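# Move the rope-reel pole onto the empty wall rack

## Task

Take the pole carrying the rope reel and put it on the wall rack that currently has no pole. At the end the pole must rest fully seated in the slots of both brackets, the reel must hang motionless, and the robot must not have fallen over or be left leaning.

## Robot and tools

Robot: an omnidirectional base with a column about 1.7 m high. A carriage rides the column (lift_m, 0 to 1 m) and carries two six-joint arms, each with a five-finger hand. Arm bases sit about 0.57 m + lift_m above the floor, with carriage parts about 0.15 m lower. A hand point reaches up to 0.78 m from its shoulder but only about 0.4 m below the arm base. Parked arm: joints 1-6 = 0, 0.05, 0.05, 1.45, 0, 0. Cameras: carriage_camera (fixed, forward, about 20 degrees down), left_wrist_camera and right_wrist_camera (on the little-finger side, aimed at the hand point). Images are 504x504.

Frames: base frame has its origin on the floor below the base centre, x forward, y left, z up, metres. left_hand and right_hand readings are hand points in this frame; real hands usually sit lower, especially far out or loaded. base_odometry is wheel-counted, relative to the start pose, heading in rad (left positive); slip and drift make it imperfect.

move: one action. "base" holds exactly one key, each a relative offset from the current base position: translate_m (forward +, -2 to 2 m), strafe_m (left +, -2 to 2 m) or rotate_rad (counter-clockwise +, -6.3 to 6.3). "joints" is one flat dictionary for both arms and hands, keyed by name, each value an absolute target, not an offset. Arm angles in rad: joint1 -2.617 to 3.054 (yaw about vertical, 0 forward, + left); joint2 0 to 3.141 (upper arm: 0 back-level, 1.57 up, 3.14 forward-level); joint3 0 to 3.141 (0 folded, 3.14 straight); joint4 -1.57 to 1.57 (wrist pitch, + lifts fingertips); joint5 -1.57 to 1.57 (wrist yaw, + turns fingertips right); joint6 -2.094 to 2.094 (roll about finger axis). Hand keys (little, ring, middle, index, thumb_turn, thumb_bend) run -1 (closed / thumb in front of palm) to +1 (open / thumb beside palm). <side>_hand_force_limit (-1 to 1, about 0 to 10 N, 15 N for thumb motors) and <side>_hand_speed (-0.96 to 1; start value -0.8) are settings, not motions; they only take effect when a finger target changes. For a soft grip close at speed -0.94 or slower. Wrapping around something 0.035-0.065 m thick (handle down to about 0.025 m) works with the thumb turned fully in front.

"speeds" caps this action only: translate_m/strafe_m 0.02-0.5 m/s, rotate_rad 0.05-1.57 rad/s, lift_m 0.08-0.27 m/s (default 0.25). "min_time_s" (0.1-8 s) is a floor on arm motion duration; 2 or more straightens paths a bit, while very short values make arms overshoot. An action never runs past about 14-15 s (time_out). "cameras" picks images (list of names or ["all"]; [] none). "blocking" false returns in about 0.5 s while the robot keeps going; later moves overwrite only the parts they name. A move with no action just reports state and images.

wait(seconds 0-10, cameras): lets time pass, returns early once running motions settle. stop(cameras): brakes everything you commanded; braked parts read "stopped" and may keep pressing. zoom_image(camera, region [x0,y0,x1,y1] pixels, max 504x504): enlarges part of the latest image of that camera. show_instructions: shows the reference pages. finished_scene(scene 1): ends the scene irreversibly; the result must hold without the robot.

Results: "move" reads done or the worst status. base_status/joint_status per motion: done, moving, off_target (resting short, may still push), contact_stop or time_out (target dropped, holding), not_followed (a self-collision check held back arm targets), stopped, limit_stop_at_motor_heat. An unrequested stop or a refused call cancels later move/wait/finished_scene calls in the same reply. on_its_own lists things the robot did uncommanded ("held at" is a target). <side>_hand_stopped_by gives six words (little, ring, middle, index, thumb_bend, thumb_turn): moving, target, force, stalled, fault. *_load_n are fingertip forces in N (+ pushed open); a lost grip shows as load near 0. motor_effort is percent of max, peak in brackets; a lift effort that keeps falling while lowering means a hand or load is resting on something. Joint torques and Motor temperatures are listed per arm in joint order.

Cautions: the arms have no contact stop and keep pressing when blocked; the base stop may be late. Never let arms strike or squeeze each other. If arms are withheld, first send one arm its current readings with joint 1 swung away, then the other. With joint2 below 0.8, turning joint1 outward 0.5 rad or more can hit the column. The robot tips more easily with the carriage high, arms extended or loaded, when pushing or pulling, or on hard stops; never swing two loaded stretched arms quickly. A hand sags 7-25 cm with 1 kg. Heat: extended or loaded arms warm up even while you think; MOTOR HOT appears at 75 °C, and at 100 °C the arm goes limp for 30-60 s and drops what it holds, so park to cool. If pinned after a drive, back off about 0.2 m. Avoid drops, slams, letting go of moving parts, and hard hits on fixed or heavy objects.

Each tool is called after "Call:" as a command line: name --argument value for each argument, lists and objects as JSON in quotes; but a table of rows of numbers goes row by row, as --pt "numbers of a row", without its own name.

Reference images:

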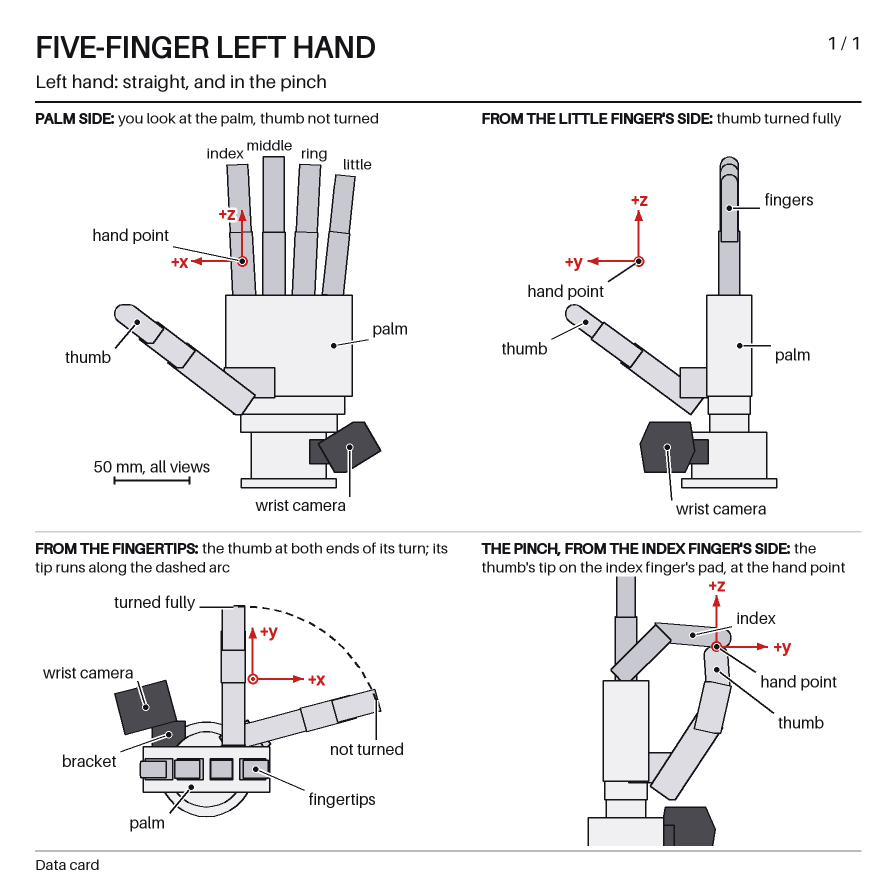

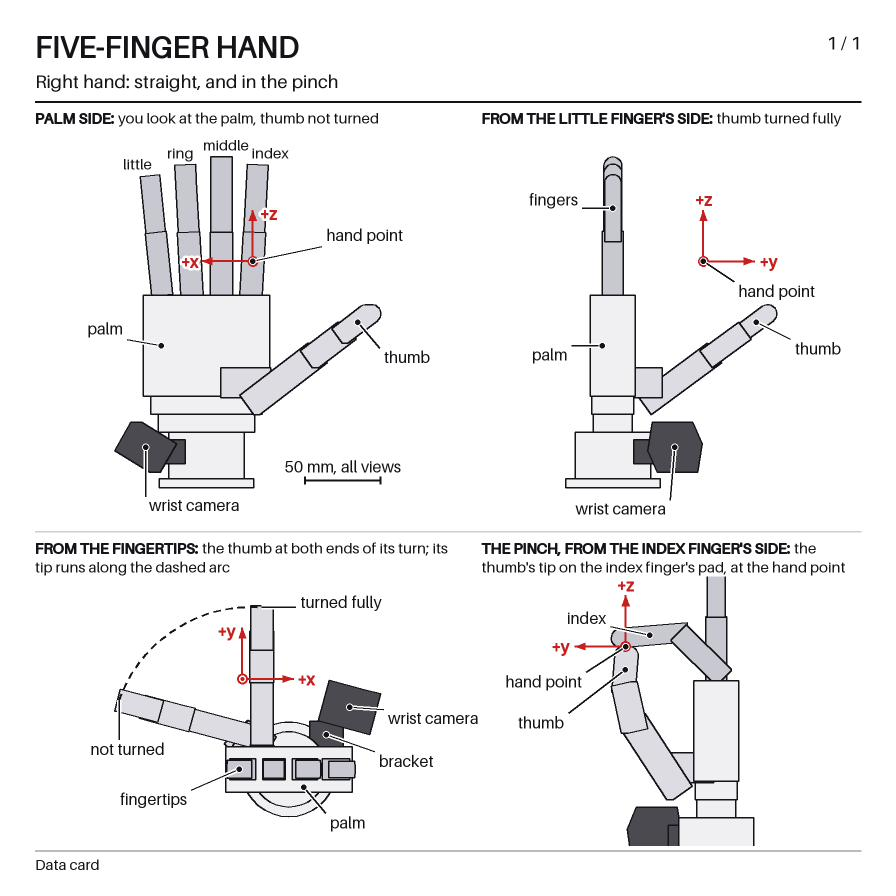

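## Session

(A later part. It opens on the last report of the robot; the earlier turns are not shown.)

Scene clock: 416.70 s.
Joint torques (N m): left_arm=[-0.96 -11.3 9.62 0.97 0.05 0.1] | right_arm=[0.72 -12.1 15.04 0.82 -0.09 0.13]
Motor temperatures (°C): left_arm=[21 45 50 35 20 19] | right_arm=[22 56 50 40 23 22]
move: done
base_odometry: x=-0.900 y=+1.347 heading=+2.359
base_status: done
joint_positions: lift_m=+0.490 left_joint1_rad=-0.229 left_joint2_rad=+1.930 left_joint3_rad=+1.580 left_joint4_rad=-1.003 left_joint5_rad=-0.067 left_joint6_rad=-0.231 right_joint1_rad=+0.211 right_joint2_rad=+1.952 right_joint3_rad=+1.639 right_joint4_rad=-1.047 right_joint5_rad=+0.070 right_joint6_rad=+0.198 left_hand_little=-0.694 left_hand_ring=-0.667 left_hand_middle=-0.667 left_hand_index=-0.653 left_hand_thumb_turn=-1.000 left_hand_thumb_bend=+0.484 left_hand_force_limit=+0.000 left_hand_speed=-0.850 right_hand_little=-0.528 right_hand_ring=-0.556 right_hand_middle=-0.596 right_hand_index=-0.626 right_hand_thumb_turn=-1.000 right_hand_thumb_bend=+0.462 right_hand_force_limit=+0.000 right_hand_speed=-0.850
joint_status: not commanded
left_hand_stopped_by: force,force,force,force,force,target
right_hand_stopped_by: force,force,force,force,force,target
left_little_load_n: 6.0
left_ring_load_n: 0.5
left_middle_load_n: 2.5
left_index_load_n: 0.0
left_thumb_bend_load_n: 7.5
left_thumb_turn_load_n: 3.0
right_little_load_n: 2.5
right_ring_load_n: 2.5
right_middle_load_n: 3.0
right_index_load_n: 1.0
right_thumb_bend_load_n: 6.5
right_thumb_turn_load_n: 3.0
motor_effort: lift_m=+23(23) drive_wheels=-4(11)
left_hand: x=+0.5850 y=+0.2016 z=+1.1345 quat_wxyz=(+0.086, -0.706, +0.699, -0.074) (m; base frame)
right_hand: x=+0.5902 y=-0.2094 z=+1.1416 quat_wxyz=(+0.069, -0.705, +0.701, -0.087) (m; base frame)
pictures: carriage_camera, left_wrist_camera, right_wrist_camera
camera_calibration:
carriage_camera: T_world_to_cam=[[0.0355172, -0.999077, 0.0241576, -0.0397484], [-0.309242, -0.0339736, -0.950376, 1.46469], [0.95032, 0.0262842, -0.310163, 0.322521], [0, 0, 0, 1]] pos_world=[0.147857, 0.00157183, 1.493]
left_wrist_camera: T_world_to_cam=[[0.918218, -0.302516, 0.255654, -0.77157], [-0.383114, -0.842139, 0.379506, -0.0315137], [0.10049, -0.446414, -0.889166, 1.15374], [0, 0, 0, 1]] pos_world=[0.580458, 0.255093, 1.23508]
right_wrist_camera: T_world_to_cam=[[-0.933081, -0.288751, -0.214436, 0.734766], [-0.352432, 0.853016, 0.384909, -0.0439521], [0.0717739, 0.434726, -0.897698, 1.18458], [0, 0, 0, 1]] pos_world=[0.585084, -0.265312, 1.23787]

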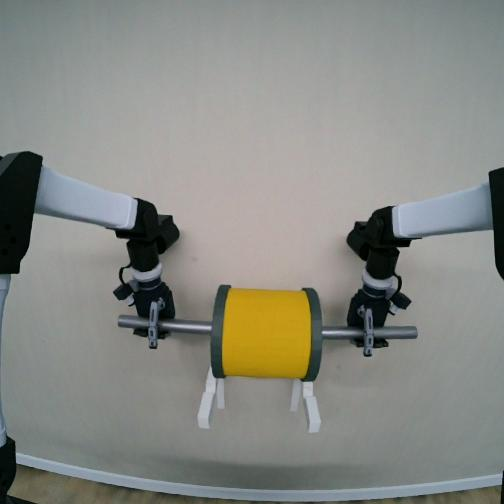

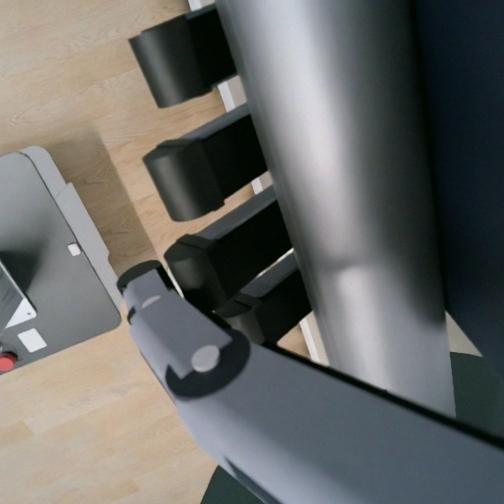

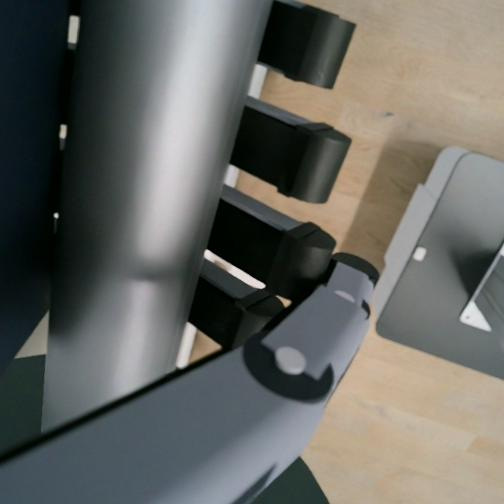

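Call:
move --base '{"strafe_m": 0.008}' --joints '{"lift_m": 0.43, "right_joint4_rad": -0.99}' --speeds '{"strafe_m": 0.05, "lift_m": 0.1}' --min_time_s 1.5 --cameras '["all"]'

Call:
zoom_image --camera "carriage_camera" --region '[180, 300, 340, 440]'

Scene clock: 439.67 s.
Joint torques (N m): left_arm=[-0.75 -11.56 9.58 0.9 -0.02 0.11] | right_arm=[0.77 -12.4 14.19 1.19 -0.14 0.13]
Motor temperatures (°C): left_arm=[21 47 52 34 20 19] | right_arm=[22 60 53 39 23 22]
move: off_target
base_odometry: x=-0.905 y=+1.342 heading=+2.358
base_status: done
joint_positions: lift_m=+0.430 left_joint1_rad=-0.229 left_joint2_rad=+1.931 left_joint3_rad=+1.582 left_joint4_rad=-0.998 left_joint5_rad=-0.064 left_joint6_rad=-0.233 right_joint1_rad=+0.210 right_joint2_rad=+1.954 right_joint3_rad=+1.647 right_joint4_rad=-1.036 right_joint5_rad=+0.076 right_joint6_rad=+0.198 left_hand_little=-0.694 left_hand_ring=-0.667 left_hand_middle=-0.667 left_hand_index=-0.653 left_hand_thumb_turn=-1.000 left_hand_thumb_bend=+0.484 left_hand_force_limit=+0.000 left_hand_speed=-0.850 right_hand_little=-0.528 right_hand_ring=-0.556 right_hand_middle=-0.596 right_hand_index=-0.626 right_hand_thumb_turn=-1.000 right_hand_thumb_bend=+0.462 right_hand_force_limit=+0.000 right_hand_speed=-0.850
joint_status: right_joint4_rad off_target (ended at -1.036, target -0.990); the others done
left_hand_stopped_by: force,force,force,force,force,target
right_hand_stopped_by: force,force,force,force,force,target
left_little_load_n: 6.5
left_ring_load_n: 0.5
left_middle_load_n: 2.5
left_index_load_n: 0.0
left_thumb_bend_load_n: 7.5
left_thumb_turn_load_n: 3.0
right_little_load_n: 2.5
right_ring_load_n: 2.0
right_middle_load_n: 2.5
right_index_load_n: 1.0
right_thumb_bend_load_n: 6.5
right_thumb_turn_load_n: 3.0
motor_effort: lift_m=+21(22) drive_wheels=+3(9)
left_hand: x=+0.5871 y=+0.2004 z=+1.0752 quat_wxyz=(+0.086, -0.707, +0.698, -0.078) (m; base frame)
right_hand: x=+0.5960 y=-0.2099 z=+1.0831 quat_wxyz=(+0.074, -0.703, +0.701, -0.094) (m; base frame)
pictures: carriage_camera, left_wrist_camera, right_wrist_camera
camera_calibration:
carriage_camera: T_world_to_cam=[[0.0355172, -0.999077, 0.0241576, -0.0383038], [-0.309242, -0.0339736, -0.950376, 1.40786], [0.95032, 0.0262842, -0.310163, 0.303973], [0, 0, 0, 1]] pos_world=[0.147857, 0.00157183, 1.4332]
left_wrist_camera: T_world_to_cam=[[0.917224, -0.299472, 0.26271, -0.766302], [-0.383852, -0.840803, 0.381718, -0.011425], [0.106574, -0.450963, -0.886157, 1.09431], [0, 0, 0, 1]] pos_world=[0.58186, 0.254401, 1.17541]
right_wrist_camera: T_world_to_cam=[[-0.929783, -0.286937, -0.230586, 0.743268], [-0.357137, 0.854948, 0.376187, -0.00631157], [0.0891973, 0.432123, -0.897393, 1.12073], [0, 0, 0, 1]] pos_world=[0.588858, -0.265626, 1.1795]

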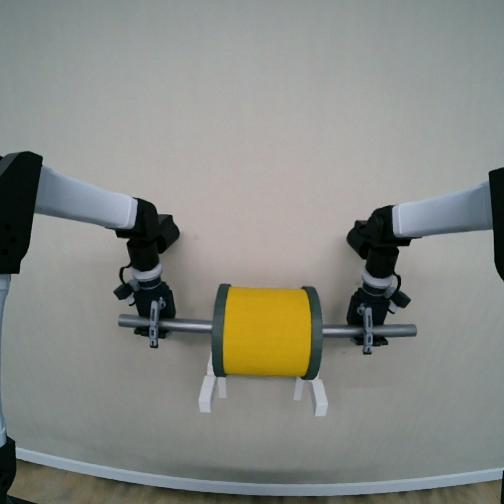

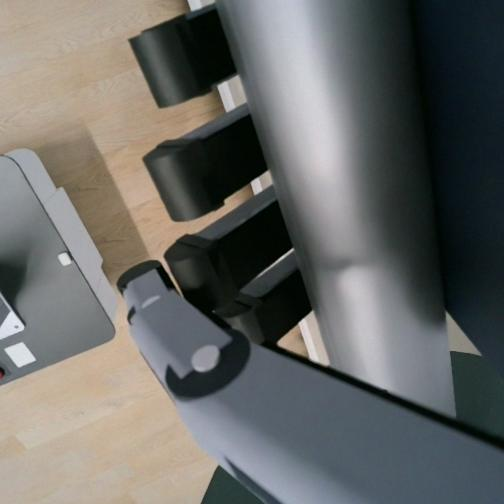

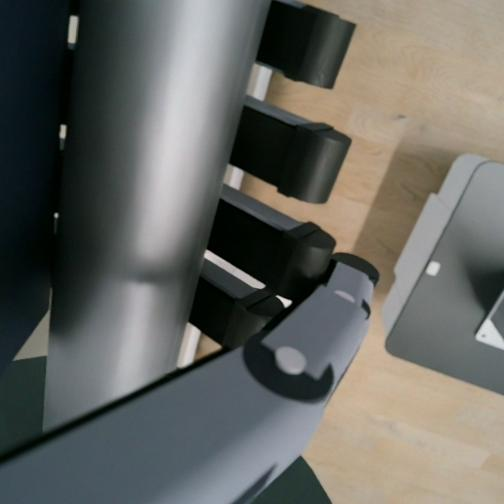

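Scaled by 3.150 from the camera's 504x504 image, which has a finer 720x720 frame.

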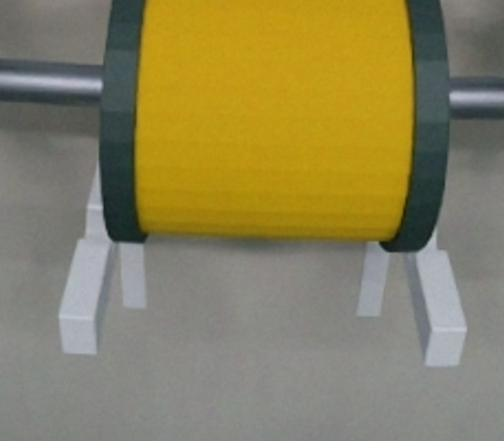

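Call:
zoom_image --camera "carriage_camera" --region '[100, 290, 260, 390]'

Call:
zoom_image --camera "carriage_camera" --region '[270, 290, 430, 390]'

Scaled by 3.150 from the camera's 504x504 image, which has a finer 720x720 frame.

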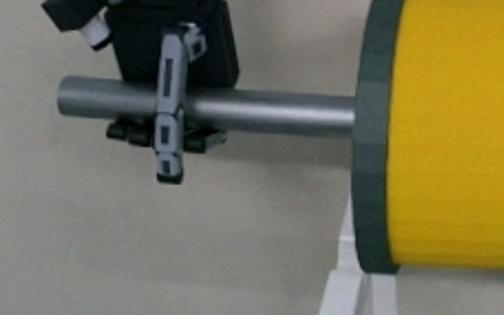

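Scaled by 3.150 from the camera's 504x504 image, which has a finer 720x720 frame.

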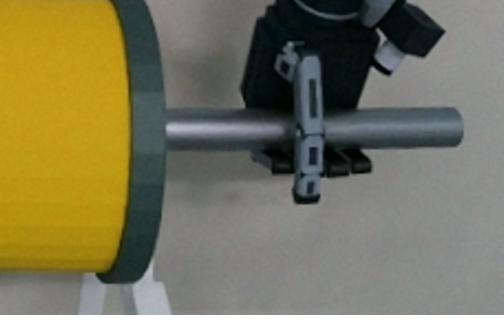

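Call:
move --base '{"translate_m": 0.012}' --joints '{"lift_m": 0.36}' --speeds '{"translate_m": 0.05, "lift_m": 0.08}' --cameras '["all"]'

Call:
zoom_image --camera "carriage_camera" --region '[100, 290, 260, 420]'

Call:
zoom_image --camera "carriage_camera" --region '[270, 290, 430, 420]'

Scene clock: 458.07 s.
Joint torques (N m): left_arm=[-0.77 -11.3 9.4 0.92 0 0.07] | right_arm=[0.73 -12.48 14.08 1.15 -0.14 0.11]
Motor temperatures (°C): left_arm=[21 46 49 33 20 19] | right_arm=[22 55 55 40 23 22]
move: done
base_odometry: x=-0.914 y=+1.350 heading=+2.359
base_status: done
joint_positions: lift_m=+0.360 left_joint1_rad=-0.228 left_joint2_rad=+1.931 left_joint3_rad=+1.584 left_joint4_rad=-0.995 left_joint5_rad=-0.065 left_joint6_rad=-0.234 right_joint1_rad=+0.210 right_joint2_rad=+1.955 right_joint3_rad=+1.649 right_joint4_rad=-1.032 right_joint5_rad=+0.076 right_joint6_rad=+0.198 left_hand_little=-0.694 left_hand_ring=-0.667 left_hand_middle=-0.667 left_hand_index=-0.653 left_hand_thumb_turn=-1.000 left_hand_thumb_bend=+0.484 left_hand_force_limit=+0.000 left_hand_speed=-0.850 right_hand_little=-0.528 right_hand_ring=-0.556 right_hand_middle=-0.596 right_hand_index=-0.626 right_hand_thumb_turn=-1.000 right_hand_thumb_bend=+0.462 right_hand_force_limit=+0.000 right_hand_speed=-0.850
joint_status: all done
left_hand_stopped_by: force,force,force,force,force,target
right_hand_stopped_by: force,force,force,force,force,target
left_little_load_n: 6.0
left_ring_load_n: 0.5
left_middle_load_n: 3.0
left_index_load_n: 0.0
left_thumb_bend_load_n: 7.5
left_thumb_turn_load_n: 3.0
right_little_load_n: 3.0
right_ring_load_n: 2.0
right_middle_load_n: 2.5
right_index_load_n: 1.0
right_thumb_bend_load_n: 6.5
right_thumb_turn_load_n: 3.0
motor_effort: lift_m=+20(22) drive_wheels=-4(12)
left_hand: x=+0.5883 y=+0.2005 z=+1.0055 quat_wxyz=(+0.087, -0.707, +0.697, -0.080) (m; base frame)
right_hand: x=+0.5976 y=-0.2096 z=+1.0131 quat_wxyz=(+0.076, -0.703, +0.701, -0.095) (m; base frame)
pictures: carriage_camera, left_wrist_camera, right_wrist_camera
camera_calibration:
carriage_camera: T_world_to_cam=[[0.0355172, -0.999077, 0.0241576, -0.0366152], [-0.309242, -0.0339736, -0.950376, 1.34142], [0.95032, 0.0262842, -0.310163, 0.282293], [0, 0, 0, 1]] pos_world=[0.147857, 0.00157183, 1.3633]
left_wrist_camera: T_world_to_cam=[[0.916582, -0.298197, 0.266378, -0.752612], [-0.384199, -0.841365, 0.380127, 0.0176372], [0.110768, -0.450759, -0.885746, 1.02958], [0, 0, 0, 1]] pos_world=[0.582562, 0.254504, 1.10572]
right_wrist_camera: T_world_to_cam=[[-0.928557, -0.287048, -0.235339, 0.732847], [-0.359255, 0.854459, 0.37528, 0.0223581], [0.0933646, 0.433016, -0.896538, 1.05442], [0, 0, 0, 1]] pos_world=[0.590078, -0.265322, 1.1094]

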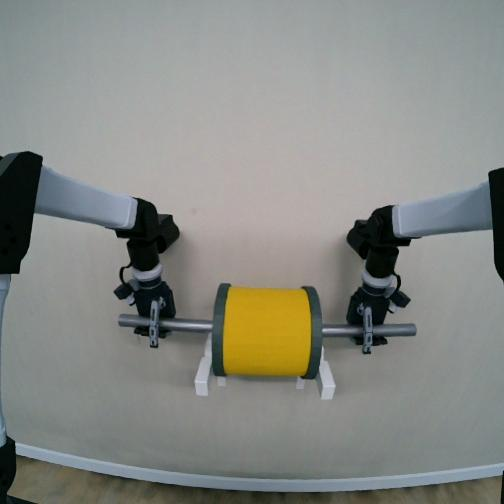

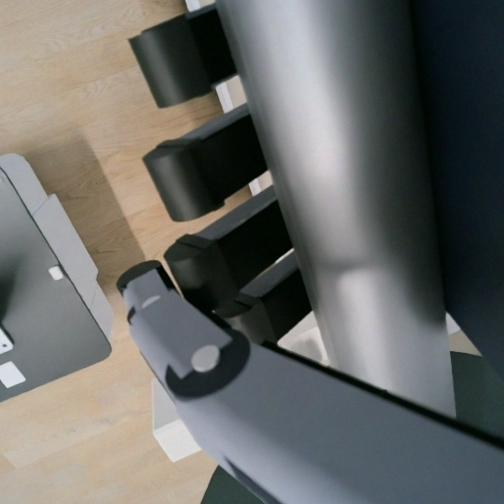

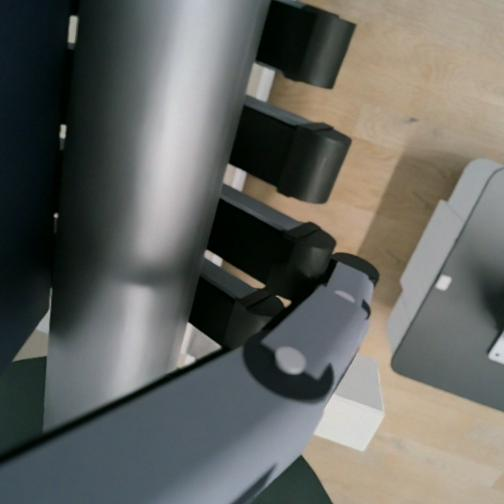

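Scaled by 3.150 from the camera's 504x504 image, which has a finer 720x720 frame.

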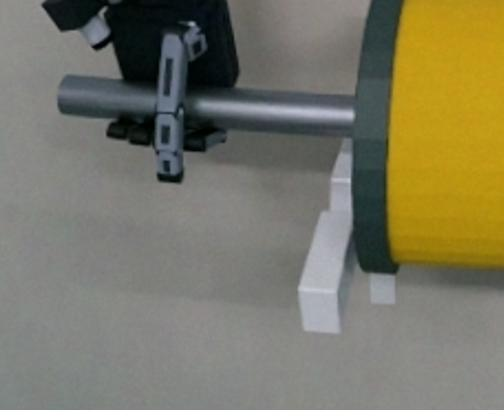

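Scaled by 3.150 from the camera's 504x504 image, which has a finer 720x720 frame.

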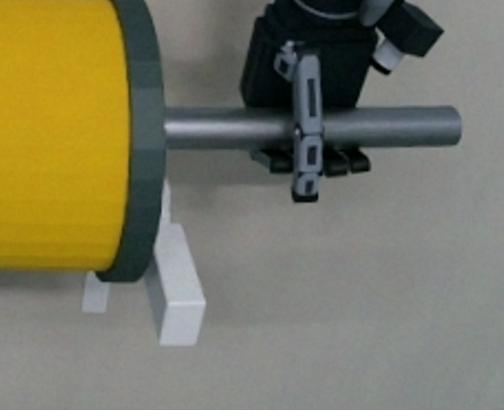

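Call:
move --joints '{"lift_m": 0.312}' --speeds '{"lift_m": 0.08}' --cameras '["all"]'

Call:
zoom_image --camera "carriage_camera" --region '[100, 290, 260, 420]'

Call:
zoom_image --camera "carriage_camera" --region '[270, 290, 430, 420]'

Scene clock: 463.40 s.
Joint torques (N m): left_arm=[-0.66 -11.51 9.5 0.86 0.05 0.1] | right_arm=[0.8 -12.52 13.97 1.13 -0.15 0.13]
Motor temperatures (°C): left_arm=[21 45 49 33 20 19] | right_arm=[22 56 56 40 23 22]
move: done
base_odometry: x=-0.914 y=+1.350 heading=+2.359
base_status: not commanded
joint_positions: lift_m=+0.312 left_joint1_rad=-0.228 left_joint2_rad=+1.932 left_joint3_rad=+1.585 left_joint4_rad=-0.995 left_joint5_rad=-0.066 left_joint6_rad=-0.234 right_joint1_rad=+0.210 right_joint2_rad=+1.957 right_joint3_rad=+1.650 right_joint4_rad=-1.031 right_joint5_rad=+0.076 right_joint6_rad=+0.198 left_hand_little=-0.694 left_hand_ring=-0.667 left_hand_middle=-0.667 left_hand_index=-0.653 left_hand_thumb_turn=-1.000 left_hand_thumb_bend=+0.484 left_hand_force_limit=+0.000 left_hand_speed=-0.850 right_hand_little=-0.528 right_hand_ring=-0.556 right_hand_middle=-0.596 right_hand_index=-0.626 right_hand_thumb_turn=-1.000 right_hand_thumb_bend=+0.462 right_hand_force_limit=+0.000 right_hand_speed=-0.850
joint_status: all done
left_hand_stopped_by: force,force,force,force,force,target
right_hand_stopped_by: force,force,force,force,force,target
left_little_load_n: 6.5
left_ring_load_n: 0.5
left_middle_load_n: 2.5
left_index_load_n: 0.0
left_thumb_bend_load_n: 7.5
left_thumb_turn_load_n: 3.0
right_little_load_n: 3.0
right_ring_load_n: 2.0
right_middle_load_n: 2.0
right_index_load_n: 1.0
right_thumb_bend_load_n: 6.5
right_thumb_turn_load_n: 3.0
motor_effort: lift_m=+20(22) drive_wheels=-4(5)
left_hand: x=+0.5886 y=+0.2005 z=+0.9575 quat_wxyz=(+0.088, -0.707, +0.697, -0.080) (m; base frame)
right_hand: x=+0.5980 y=-0.2095 z=+0.9647 quat_wxyz=(+0.076, -0.703, +0.701, -0.095) (m; base frame)
pictures: carriage_camera, left_wrist_camera, right_wrist_camera
camera_calibration:
carriage_camera: T_world_to_cam=[[0.0355172, -0.999077, 0.0241576, -0.0354556], [-0.309242, -0.0339736, -0.950376, 1.29581], [0.95032, 0.0262842, -0.310163, 0.267405], [0, 0, 0, 1]] pos_world=[0.147857, 0.00157183, 1.3153]
left_wrist_camera: T_world_to_cam=[[0.916497, -0.298188, 0.266679, -0.74028], [-0.384287, -0.841485, 0.379772, 0.0364175], [0.111163, -0.450541, -0.885808, 0.986818], [0, 0, 0, 1]] pos_world=[0.582762, 0.254504, 1.05772]
right_wrist_camera: T_world_to_cam=[[-0.928557, -0.287048, -0.235339, 0.721857], [-0.359255, 0.854459, 0.37528, 0.0405799], [0.0933646, 0.433016, -0.896538, 1.01095], [0, 0, 0, 1]] pos_world=[0.590478, -0.265222, 1.061]

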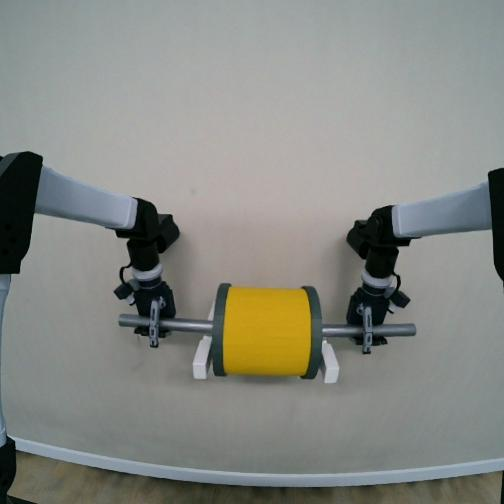

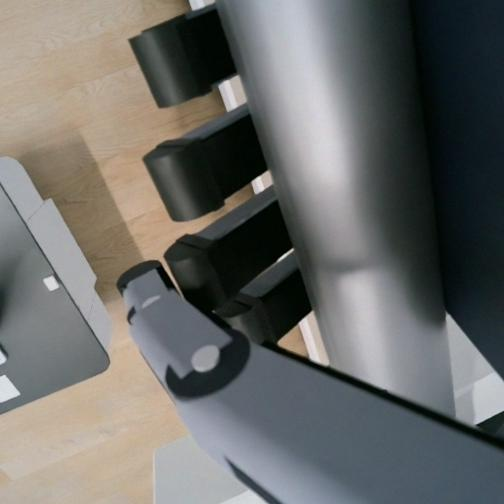

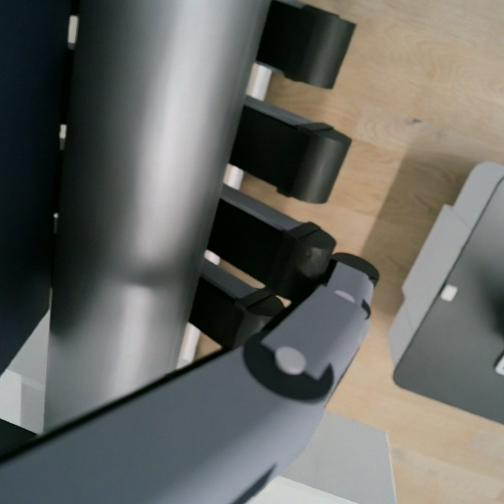

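Scaled by 3.150 from the camera's 504x504 image, which has a finer 720x720 frame.

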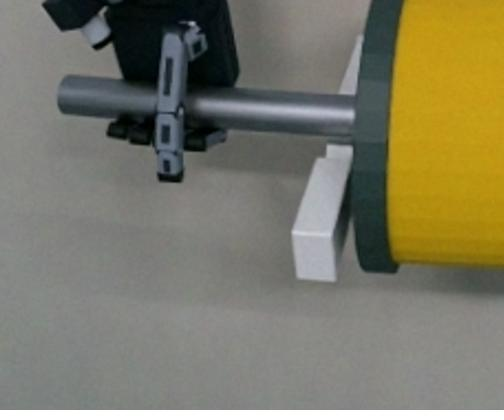

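Scaled by 3.150 from the camera's 504x504 image, which has a finer 720x720 frame.

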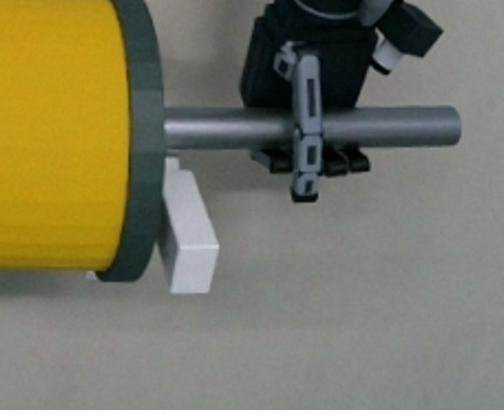

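Call:
move --joints '{"lift_m": 0.296}' --speeds '{"lift_m": 0.08}' --cameras '["all"]'

Call:
zoom_image --camera "carriage_camera" --region '[180, 300, 230, 360]'

Call:
zoom_image --camera "carriage_camera" --region '[300, 300, 350, 360]'

Scene clock: 475.03 s.
Joint torques (N m): left_arm=[-0.69 -11.71 9.13 0.9 0.06 0.06] | right_arm=[0.62 -12.72 13.9 1.13 -0.14 0.13]
Motor temperatures (°C): left_arm=[21 44 51 32 20 19] | right_arm=[22 62 55 39 23 22]
move: done
base_odometry: x=-0.914 y=+1.350 heading=+2.359
base_status: not commanded
joint_positions: lift_m=+0.296 left_joint1_rad=-0.228 left_joint2_rad=+1.932 left_joint3_rad=+1.585 left_joint4_rad=-0.996 left_joint5_rad=-0.066 left_joint6_rad=-0.234 right_joint1_rad=+0.210 right_joint2_rad=+1.957 right_joint3_rad=+1.651 right_joint4_rad=-1.031 right_joint5_rad=+0.076 right_joint6_rad=+0.198 left_hand_little=-0.694 left_hand_ring=-0.667 left_hand_middle=-0.667 left_hand_index=-0.653 left_hand_thumb_turn=-1.000 left_hand_thumb_bend=+0.484 left_hand_force_limit=+0.000 left_hand_speed=-0.850 right_hand_little=-0.528 right_hand_ring=-0.556 right_hand_middle=-0.596 right_hand_index=-0.626 right_hand_thumb_turn=-1.000 right_hand_thumb_bend=+0.462 right_hand_force_limit=+0.000 right_hand_speed=-0.850
joint_status: all done
left_hand_stopped_by: force,force,force,force,force,target
right_hand_stopped_by: force,force,force,force,force,target
left_little_load_n: 6.5
left_ring_load_n: 0.5
left_middle_load_n: 3.0
left_index_load_n: 0.0
left_thumb_bend_load_n: 7.5
left_thumb_turn_load_n: 3.5
right_little_load_n: 3.0
right_ring_load_n: 2.0
right_middle_load_n: 2.5
right_index_load_n: 1.0
right_thumb_bend_load_n: 7.0
right_thumb_turn_load_n: 3.0
motor_effort: lift_m=+20(22) drive_wheels=-4(5)
left_hand: x=+0.5886 y=+0.2006 z=+0.9417 quat_wxyz=(+0.088, -0.707, +0.697, -0.080) (m; base frame)
right_hand: x=+0.5983 y=-0.2094 z=+0.9490 quat_wxyz=(+0.076, -0.703, +0.701, -0.096) (m; base frame)
pictures: carriage_camera, left_wrist_camera, right_wrist_camera
camera_calibration:
carriage_camera: T_world_to_cam=[[0.0355172, -0.999077, 0.0241576, -0.0350691], [-0.309242, -0.0339736, -0.950376, 1.2806], [0.95032, 0.0262842, -0.310163, 0.262442], [0, 0, 0, 1]] pos_world=[0.147857, 0.00157183, 1.2993]
left_wrist_camera: T_world_to_cam=[[0.916496, -0.298199, 0.266669, -0.736144], [-0.384201, -0.841851, 0.379046, 0.0432576], [0.111464, -0.449848, -0.886122, 0.972785], [0, 0, 0, 1]] pos_world=[0.582862, 0.254504, 1.04192]
right_wrist_camera: T_world_to_cam=[[-0.928403, -0.287002, -0.236003, 0.719035], [-0.359496, 0.854406, 0.37517, 0.0468606], [0.0939683, 0.433152, -0.896409, 0.996297], [0, 0, 0, 1]] pos_world=[0.59078, -0.265221, 1.0452]

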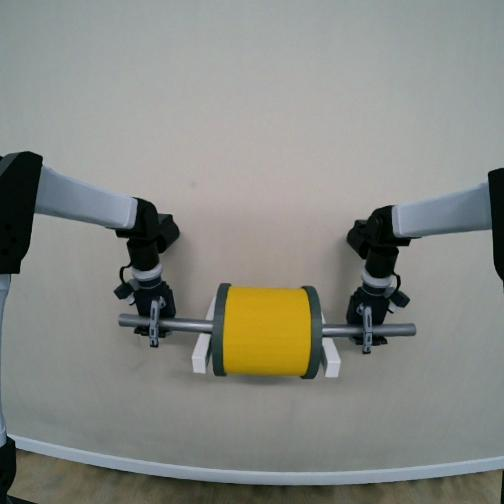

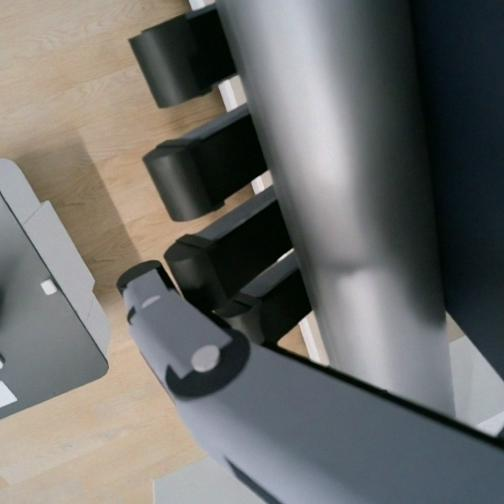

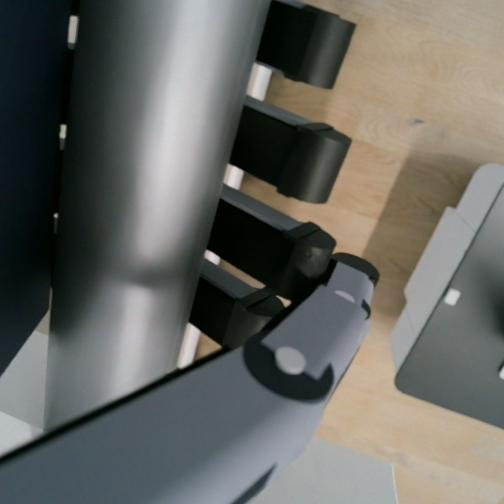

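Scaled by 8.400 from the camera's 504x504 image, which has a finer 720x720 frame.

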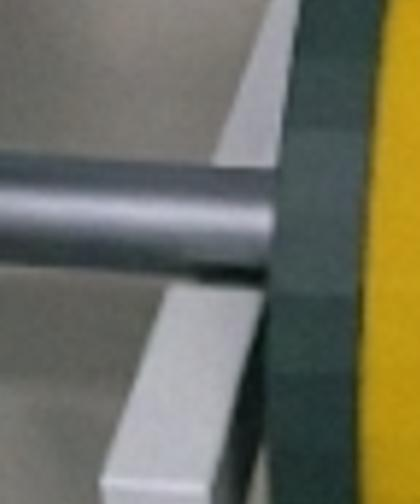

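Scaled by 8.400 from the camera's 504x504 image, which has a finer 720x720 frame.

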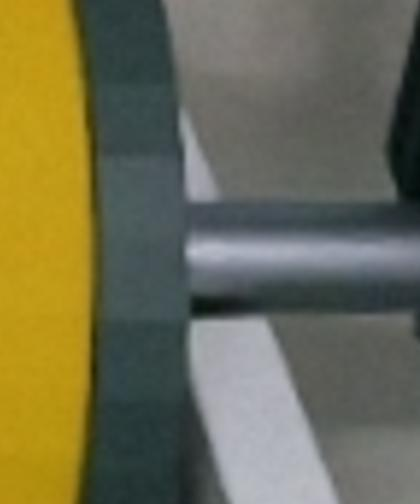

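Call:
move --base '{"translate_m": 0.004}' --speeds '{"translate_m": 0.03}'

Call:
move --joints '{"lift_m": 0.286}' --speeds '{"lift_m": 0.08}' --cameras '["carriage_camera"]'

Call:
zoom_image --camera "carriage_camera" --region '[180, 300, 230, 360]'

Call:
zoom_image --camera "carriage_camera" --region '[300, 300, 350, 360]'

Scene clock: 481.37 s.
Joint torques (N m): left_arm=[-0.94 -11.51 9.26 0.94 0.05 0.13] | right_arm=[0.75 -12.63 13.82 1.27 -0.16 0.13]
Motor temperatures (°C): left_arm=[21 44 52 32 20 19] | right_arm=[22 64 54 39 23 22]
move: done
base_odometry: x=-0.917 y=+1.353 heading=+2.359
base_status: done
joint_positions: lift_m=+0.296 left_joint1_rad=-0.228 left_joint2_rad=+1.932 left_joint3_rad=+1.585 left_joint4_rad=-1.001 left_joint5_rad=-0.066 left_joint6_rad=-0.234 right_joint1_rad=+0.210 right_joint2_rad=+1.957 right_joint3_rad=+1.651 right_joint4_rad=-1.041 right_joint5_rad=+0.076 right_joint6_rad=+0.198 left_hand_little=-0.694 left_hand_ring=-0.667 left_hand_middle=-0.667 left_hand_index=-0.653 left_hand_thumb_turn=-1.000 left_hand_thumb_bend=+0.484 left_hand_force_limit=+0.000 left_hand_speed=-0.850 right_hand_little=-0.528 right_hand_ring=-0.556 right_hand_middle=-0.596 right_hand_index=-0.626 right_hand_thumb_turn=-1.000 right_hand_thumb_bend=+0.462 right_hand_force_limit=+0.000 right_hand_speed=-0.850
joint_status: not commanded
left_hand_stopped_by: force,force,force,force,force,target
right_hand_stopped_by: force,force,force,force,force,target
left_little_load_n: 6.5
left_ring_load_n: 0.5
left_middle_load_n: 2.5
left_index_load_n: 0.0
left_thumb_bend_load_n: 7.5
left_thumb_turn_load_n: 3.5
right_little_load_n: 2.0
right_ring_load_n: 2.0
right_middle_load_n: 2.5
right_index_load_n: 0.5
right_thumb_bend_load_n: 6.5
right_thumb_turn_load_n: 3.0
motor_effort: lift_m=+20(21) drive_wheels=+4(11)
left_hand: x=+0.5873 y=+0.2009 z=+0.9416 quat_wxyz=(+0.087, -0.707, +0.698, -0.077) (m; base frame)
right_hand: x=+0.5957 y=-0.2100 z=+0.9489 quat_wxyz=(+0.072, -0.703, +0.701, -0.093) (m; base frame)
pictures: none

Scene clock: 482.10 s.
Joint torques (N m): left_arm=[-0.72 -11.52 9.18 0.99 0.03 0.13] | right_arm=[0.75 -12.67 13.68 1.21 -0.13 0.12]
Motor temperatures (°C): left_arm=[21 44 52 32 20 19] | right_arm=[22 63 54 39 23 22]
move: done
base_odometry: x=-0.917 y=+1.353 heading=+2.359
base_status: not commanded
joint_positions: lift_m=+0.286 left_joint1_rad=-0.228 left_joint2_rad=+1.934 left_joint3_rad=+1.586 left_joint4_rad=-1.005 left_joint5_rad=-0.066 left_joint6_rad=-0.235 right_joint1_rad=+0.210 right_joint2_rad=+1.959 right_joint3_rad=+1.652 right_joint4_rad=-1.045 right_joint5_rad=+0.076 right_joint6_rad=+0.198 left_hand_little=-0.694 left_hand_ring=-0.667 left_hand_middle=-0.667 left_hand_index=-0.653 left_hand_thumb_turn=-1.000 left_hand_thumb_bend=+0.484 left_hand_force_limit=+0.000 left_hand_speed=-0.850 right_hand_little=-0.528 right_hand_ring=-0.556 right_hand_middle=-0.596 right_hand_index=-0.626 right_hand_thumb_turn=-1.000 right_hand_thumb_bend=+0.462 right_hand_force_limit=+0.000 right_hand_speed=-0.850
joint_status: all done
left_hand_stopped_by: force,force,force,force,force,target
right_hand_stopped_by: force,force,force,force,force,target
left_little_load_n: 6.0
left_ring_load_n: 0.0
left_middle_load_n: 3.0
left_index_load_n: 0.0
left_thumb_bend_load_n: 7.5
left_thumb_turn_load_n: 3.0
right_little_load_n: 2.5
right_ring_load_n: 2.0
right_middle_load_n: 2.5
right_index_load_n: 1.0
right_thumb_bend_load_n: 6.5
right_thumb_turn_load_n: 3.0
motor_effort: lift_m=+20(21) drive_wheels=-4(7)
left_hand: x=+0.5862 y=+0.2012 z=+0.9313 quat_wxyz=(+0.085, -0.707, +0.698, -0.075) (m; base frame)
right_hand: x=+0.5948 y=-0.2101 z=+0.9385 quat_wxyz=(+0.071, -0.704, +0.701, -0.092) (m; base frame)
pictures: carriage_camera
camera_calibration:
carriage_camera: T_world_to_cam=[[0.0355172, -0.999077, 0.0241576, -0.0348275], [-0.309242, -0.0339736, -0.950376, 1.2711], [0.95032, 0.0262842, -0.310163, 0.25934], [0, 0, 0, 1]] pos_world=[0.147857, 0.00157183, 1.2893]

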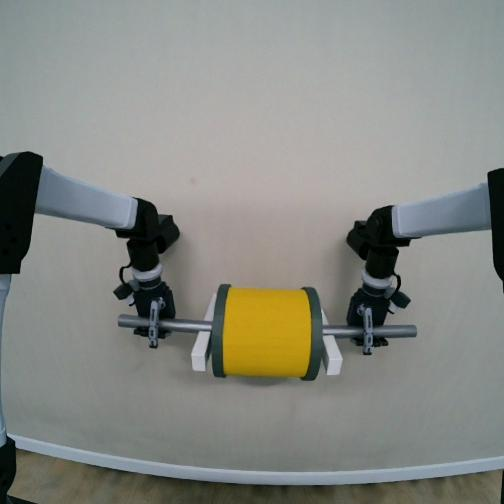

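Scaled by 8.400 from the camera's 504x504 image, which has a finer 720x720 frame.

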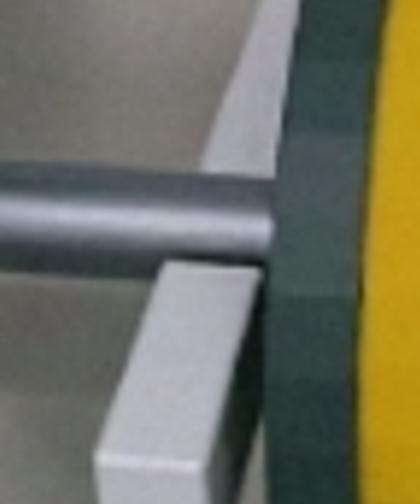

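Scaled by 8.400 from the camera's 504x504 image, which has a finer 720x720 frame.

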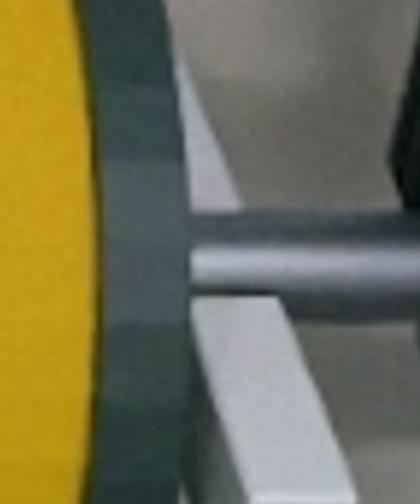

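Call:
move --joints '{"lift_m": 0.277}' --speeds '{"lift_m": 0.08}' --cameras '["carriage_camera"]'

Call:
zoom_image --camera "carriage_camera" --region '[180, 300, 230, 360]'

Call:
zoom_image --camera "carriage_camera" --region '[300, 300, 350, 360]'

Scene clock: 484.53 s.
Joint torques (N m): left_arm=[-0.7 -11.66 8.85 0.96 0.04 0.1] | right_arm=[0.76 -12.34 12.9 1.35 -0.13 0.12]
Motor temperatures (°C): left_arm=[21 44 52 32 20 19] | right_arm=[22 63 54 39 23 22]
move: done
base_odometry: x=-0.917 y=+1.353 heading=+2.359
base_status: not commanded
joint_positions: lift_m=+0.277 left_joint1_rad=-0.229 left_joint2_rad=+1.934 left_joint3_rad=+1.590 left_joint4_rad=-1.006 left_joint5_rad=-0.066 left_joint6_rad=-0.235 right_joint1_rad=+0.210 right_joint2_rad=+1.954 right_joint3_rad=+1.660 right_joint4_rad=-1.048 right_joint5_rad=+0.075 right_joint6_rad=+0.198 left_hand_little=-0.695 left_hand_ring=-0.667 left_hand_middle=-0.667 left_hand_index=-0.653 left_hand_thumb_turn=-1.000 left_hand_thumb_bend=+0.484 left_hand_force_limit=+0.000 left_hand_speed=-0.850 right_hand_little=-0.528 right_hand_ring=-0.556 right_hand_middle=-0.596 right_hand_index=-0.625 right_hand_thumb_turn=-1.000 right_hand_thumb_bend=+0.462 right_hand_force_limit=+0.000 right_hand_speed=-0.850
joint_status: all done
left_hand_stopped_by: force,force,force,force,force,target
right_hand_stopped_by: force,force,force,force,force,target
left_little_load_n: 2.5
left_ring_load_n: 0.0
left_middle_load_n: 3.0
left_index_load_n: 0.0
left_thumb_bend_load_n: 7.5
left_thumb_turn_load_n: 3.0
right_little_load_n: 0.0
right_ring_load_n: 0.0
right_middle_load_n: 2.0
right_index_load_n: 4.0
right_thumb_bend_load_n: 6.5
right_thumb_turn_load_n: 3.0
motor_effort: lift_m=+17(20) drive_wheels=+4(4)
left_hand: x=+0.5872 y=+0.2007 z=+0.9235 quat_wxyz=(+0.086, -0.707, +0.698, -0.077) (m; base frame)
right_hand: x=+0.5963 y=-0.2095 z=+0.9338 quat_wxyz=(+0.075, -0.703, +0.701, -0.094) (m; base frame)
pictures: carriage_camera
camera_calibration:
carriage_camera: T_world_to_cam=[[0.0355172, -0.999077, 0.0241576, -0.0346173], [-0.309242, -0.0339736, -0.950376, 1.26283], [0.95032, 0.0262842, -0.310163, 0.256642], [0, 0, 0, 1]] pos_world=[0.147857, 0.00157183, 1.2806]

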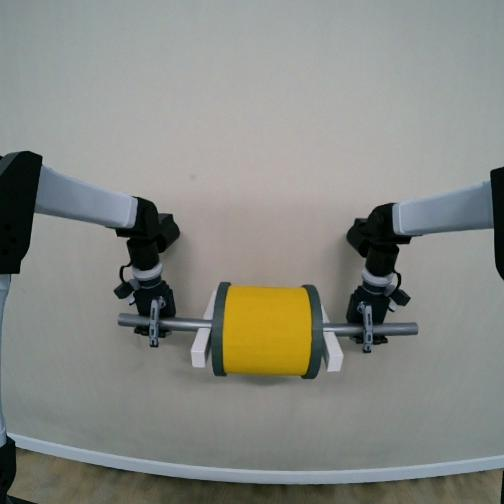

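Scaled by 8.400 from the camera's 504x504 image, which has a finer 720x720 frame.

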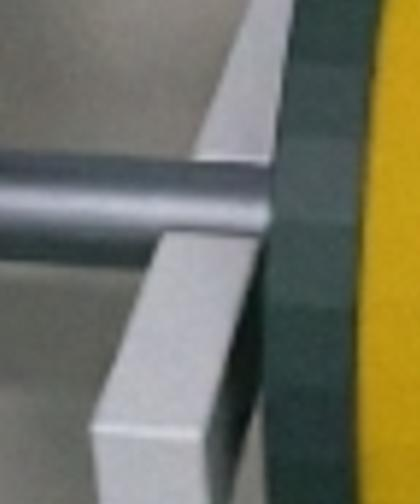

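Scaled by 8.400 from the camera's 504x504 image, which has a finer 720x720 frame.

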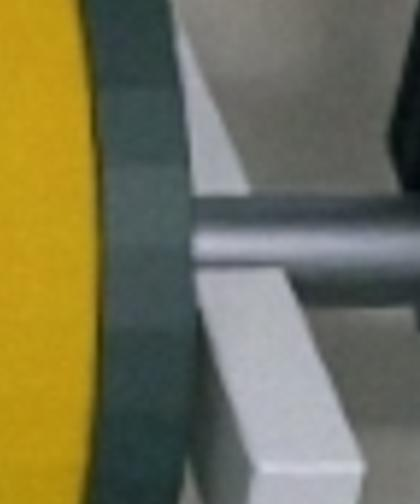

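Call:
move --joints '{"lift_m": 0.267}' --speeds '{"lift_m": 0.08}' --cameras '["all"]'

Call:
zoom_image --camera "carriage_camera" --region '[180, 300, 230, 360]'

Call:
zoom_image --camera "carriage_camera" --region '[300, 300, 350, 360]'

Scene clock: 486.63 s.
Joint torques (N m): left_arm=[-0.5 -11.43 7.69 0.87 0.01 0.15] | right_arm=[0.73 -11.18 11.97 1.32 -0.11 0.12]
Motor temperatures (°C): left_arm=[21 44 52 32 20 19] | right_arm=[22 62 54 39 23 22]
move: done
base_odometry: x=-0.917 y=+1.353 heading=+2.359
base_status: not commanded
joint_positions: lift_m=+0.267 left_joint1_rad=-0.232 left_joint2_rad=+1.931 left_joint3_rad=+1.605 left_joint4_rad=-0.993 left_joint5_rad=-0.066 left_joint6_rad=-0.235 right_joint1_rad=+0.210 right_joint2_rad=+1.940 right_joint3_rad=+1.670 right_joint4_rad=-1.045 right_joint5_rad=+0.074 right_joint6_rad=+0.198 left_hand_little=-0.695 left_hand_ring=-0.667 left_hand_middle=-0.667 left_hand_index=-0.653 left_hand_thumb_turn=-1.000 left_hand_thumb_bend=+0.484 left_hand_force_limit=+0.000 left_hand_speed=-0.850 right_hand_little=-0.528 right_hand_ring=-0.556 right_hand_middle=-0.596 right_hand_index=-0.625 right_hand_thumb_turn=-1.000 right_hand_thumb_bend=+0.462 right_hand_force_limit=+0.000 right_hand_speed=-0.850
joint_status: all done
left_hand_stopped_by: force,force,force,force,force,target
right_hand_stopped_by: force,force,force,force,force,target
left_little_load_n: 0.5
left_ring_load_n: 0.0
left_middle_load_n: 3.0
left_index_load_n: 0.0
left_thumb_bend_load_n: 7.5
left_thumb_turn_load_n: 3.0
right_little_load_n: 0.5
right_ring_load_n: 0.0
right_middle_load_n: 1.5
right_index_load_n: 4.5
right_thumb_bend_load_n: 6.5
right_thumb_turn_load_n: 3.0
motor_effort: lift_m=+17(18) drive_wheels=+4(4)
left_hand: x=+0.5947 y=+0.1977 z=+0.9188 quat_wxyz=(+0.094, -0.705, +0.697, -0.090) (m; base frame)
right_hand: x=+0.6005 y=-0.2084 z=+0.9316 quat_wxyz=(+0.086, -0.702, +0.700, -0.101) (m; base frame)
pictures: carriage_camera, left_wrist_camera, right_wrist_camera
camera_calibration:
carriage_camera: T_world_to_cam=[[0.0355172, -0.999077, 0.0241576, -0.0343782], [-0.309242, -0.0339736, -0.950376, 1.25342], [0.95032, 0.0262842, -0.310163, 0.253571], [0, 0, 0, 1]] pos_world=[0.147857, 0.00157183, 1.2707]
left_wrist_camera: T_world_to_cam=[[0.909192, -0.299837, 0.288908, -0.752116], [-0.395609, -0.838461, 0.374802, 0.061809], [0.129858, -0.455062, -0.88094, 0.935888], [0, 0, 0, 1]] pos_world=[0.586737, 0.252199, 1.01859]
right_wrist_camera: T_world_to_cam=[[-0.923084, -0.285512, -0.257679, 0.734486], [-0.367704, 0.851558, 0.373689, 0.0589693], [0.112736, 0.439696, -0.891043, 0.965167], [0, 0, 0, 1]] pos_world=[0.590867, -0.264891, 1.02723]

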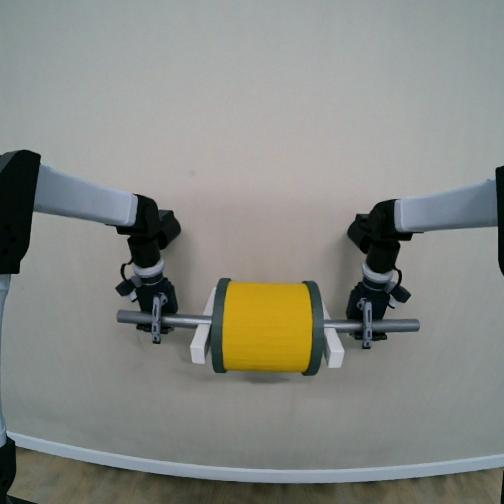

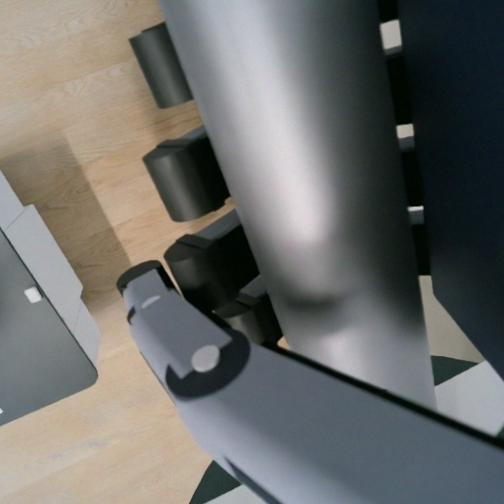

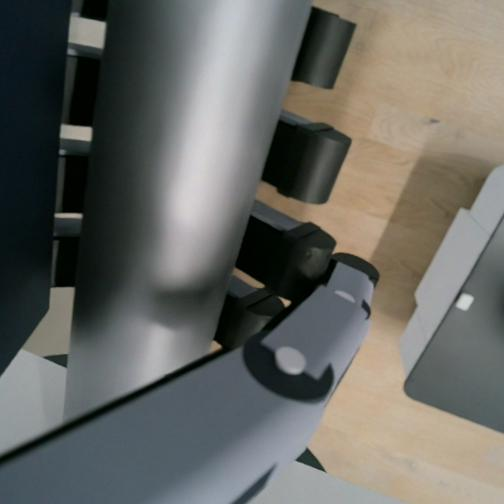

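Scaled by 8.400 from the camera's 504x504 image, which has a finer 720x720 frame.

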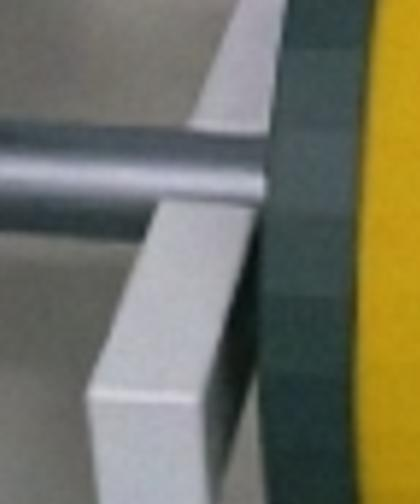

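Scaled by 8.400 from the camera's 504x504 image, which has a finer 720x720 frame.

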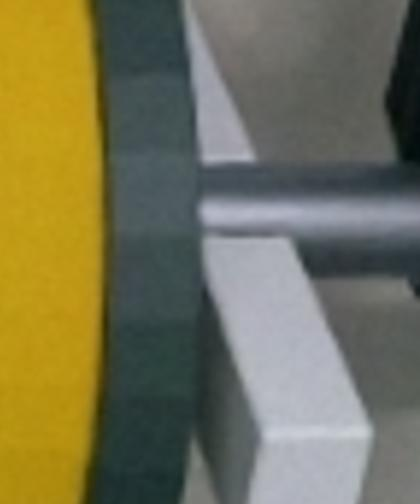

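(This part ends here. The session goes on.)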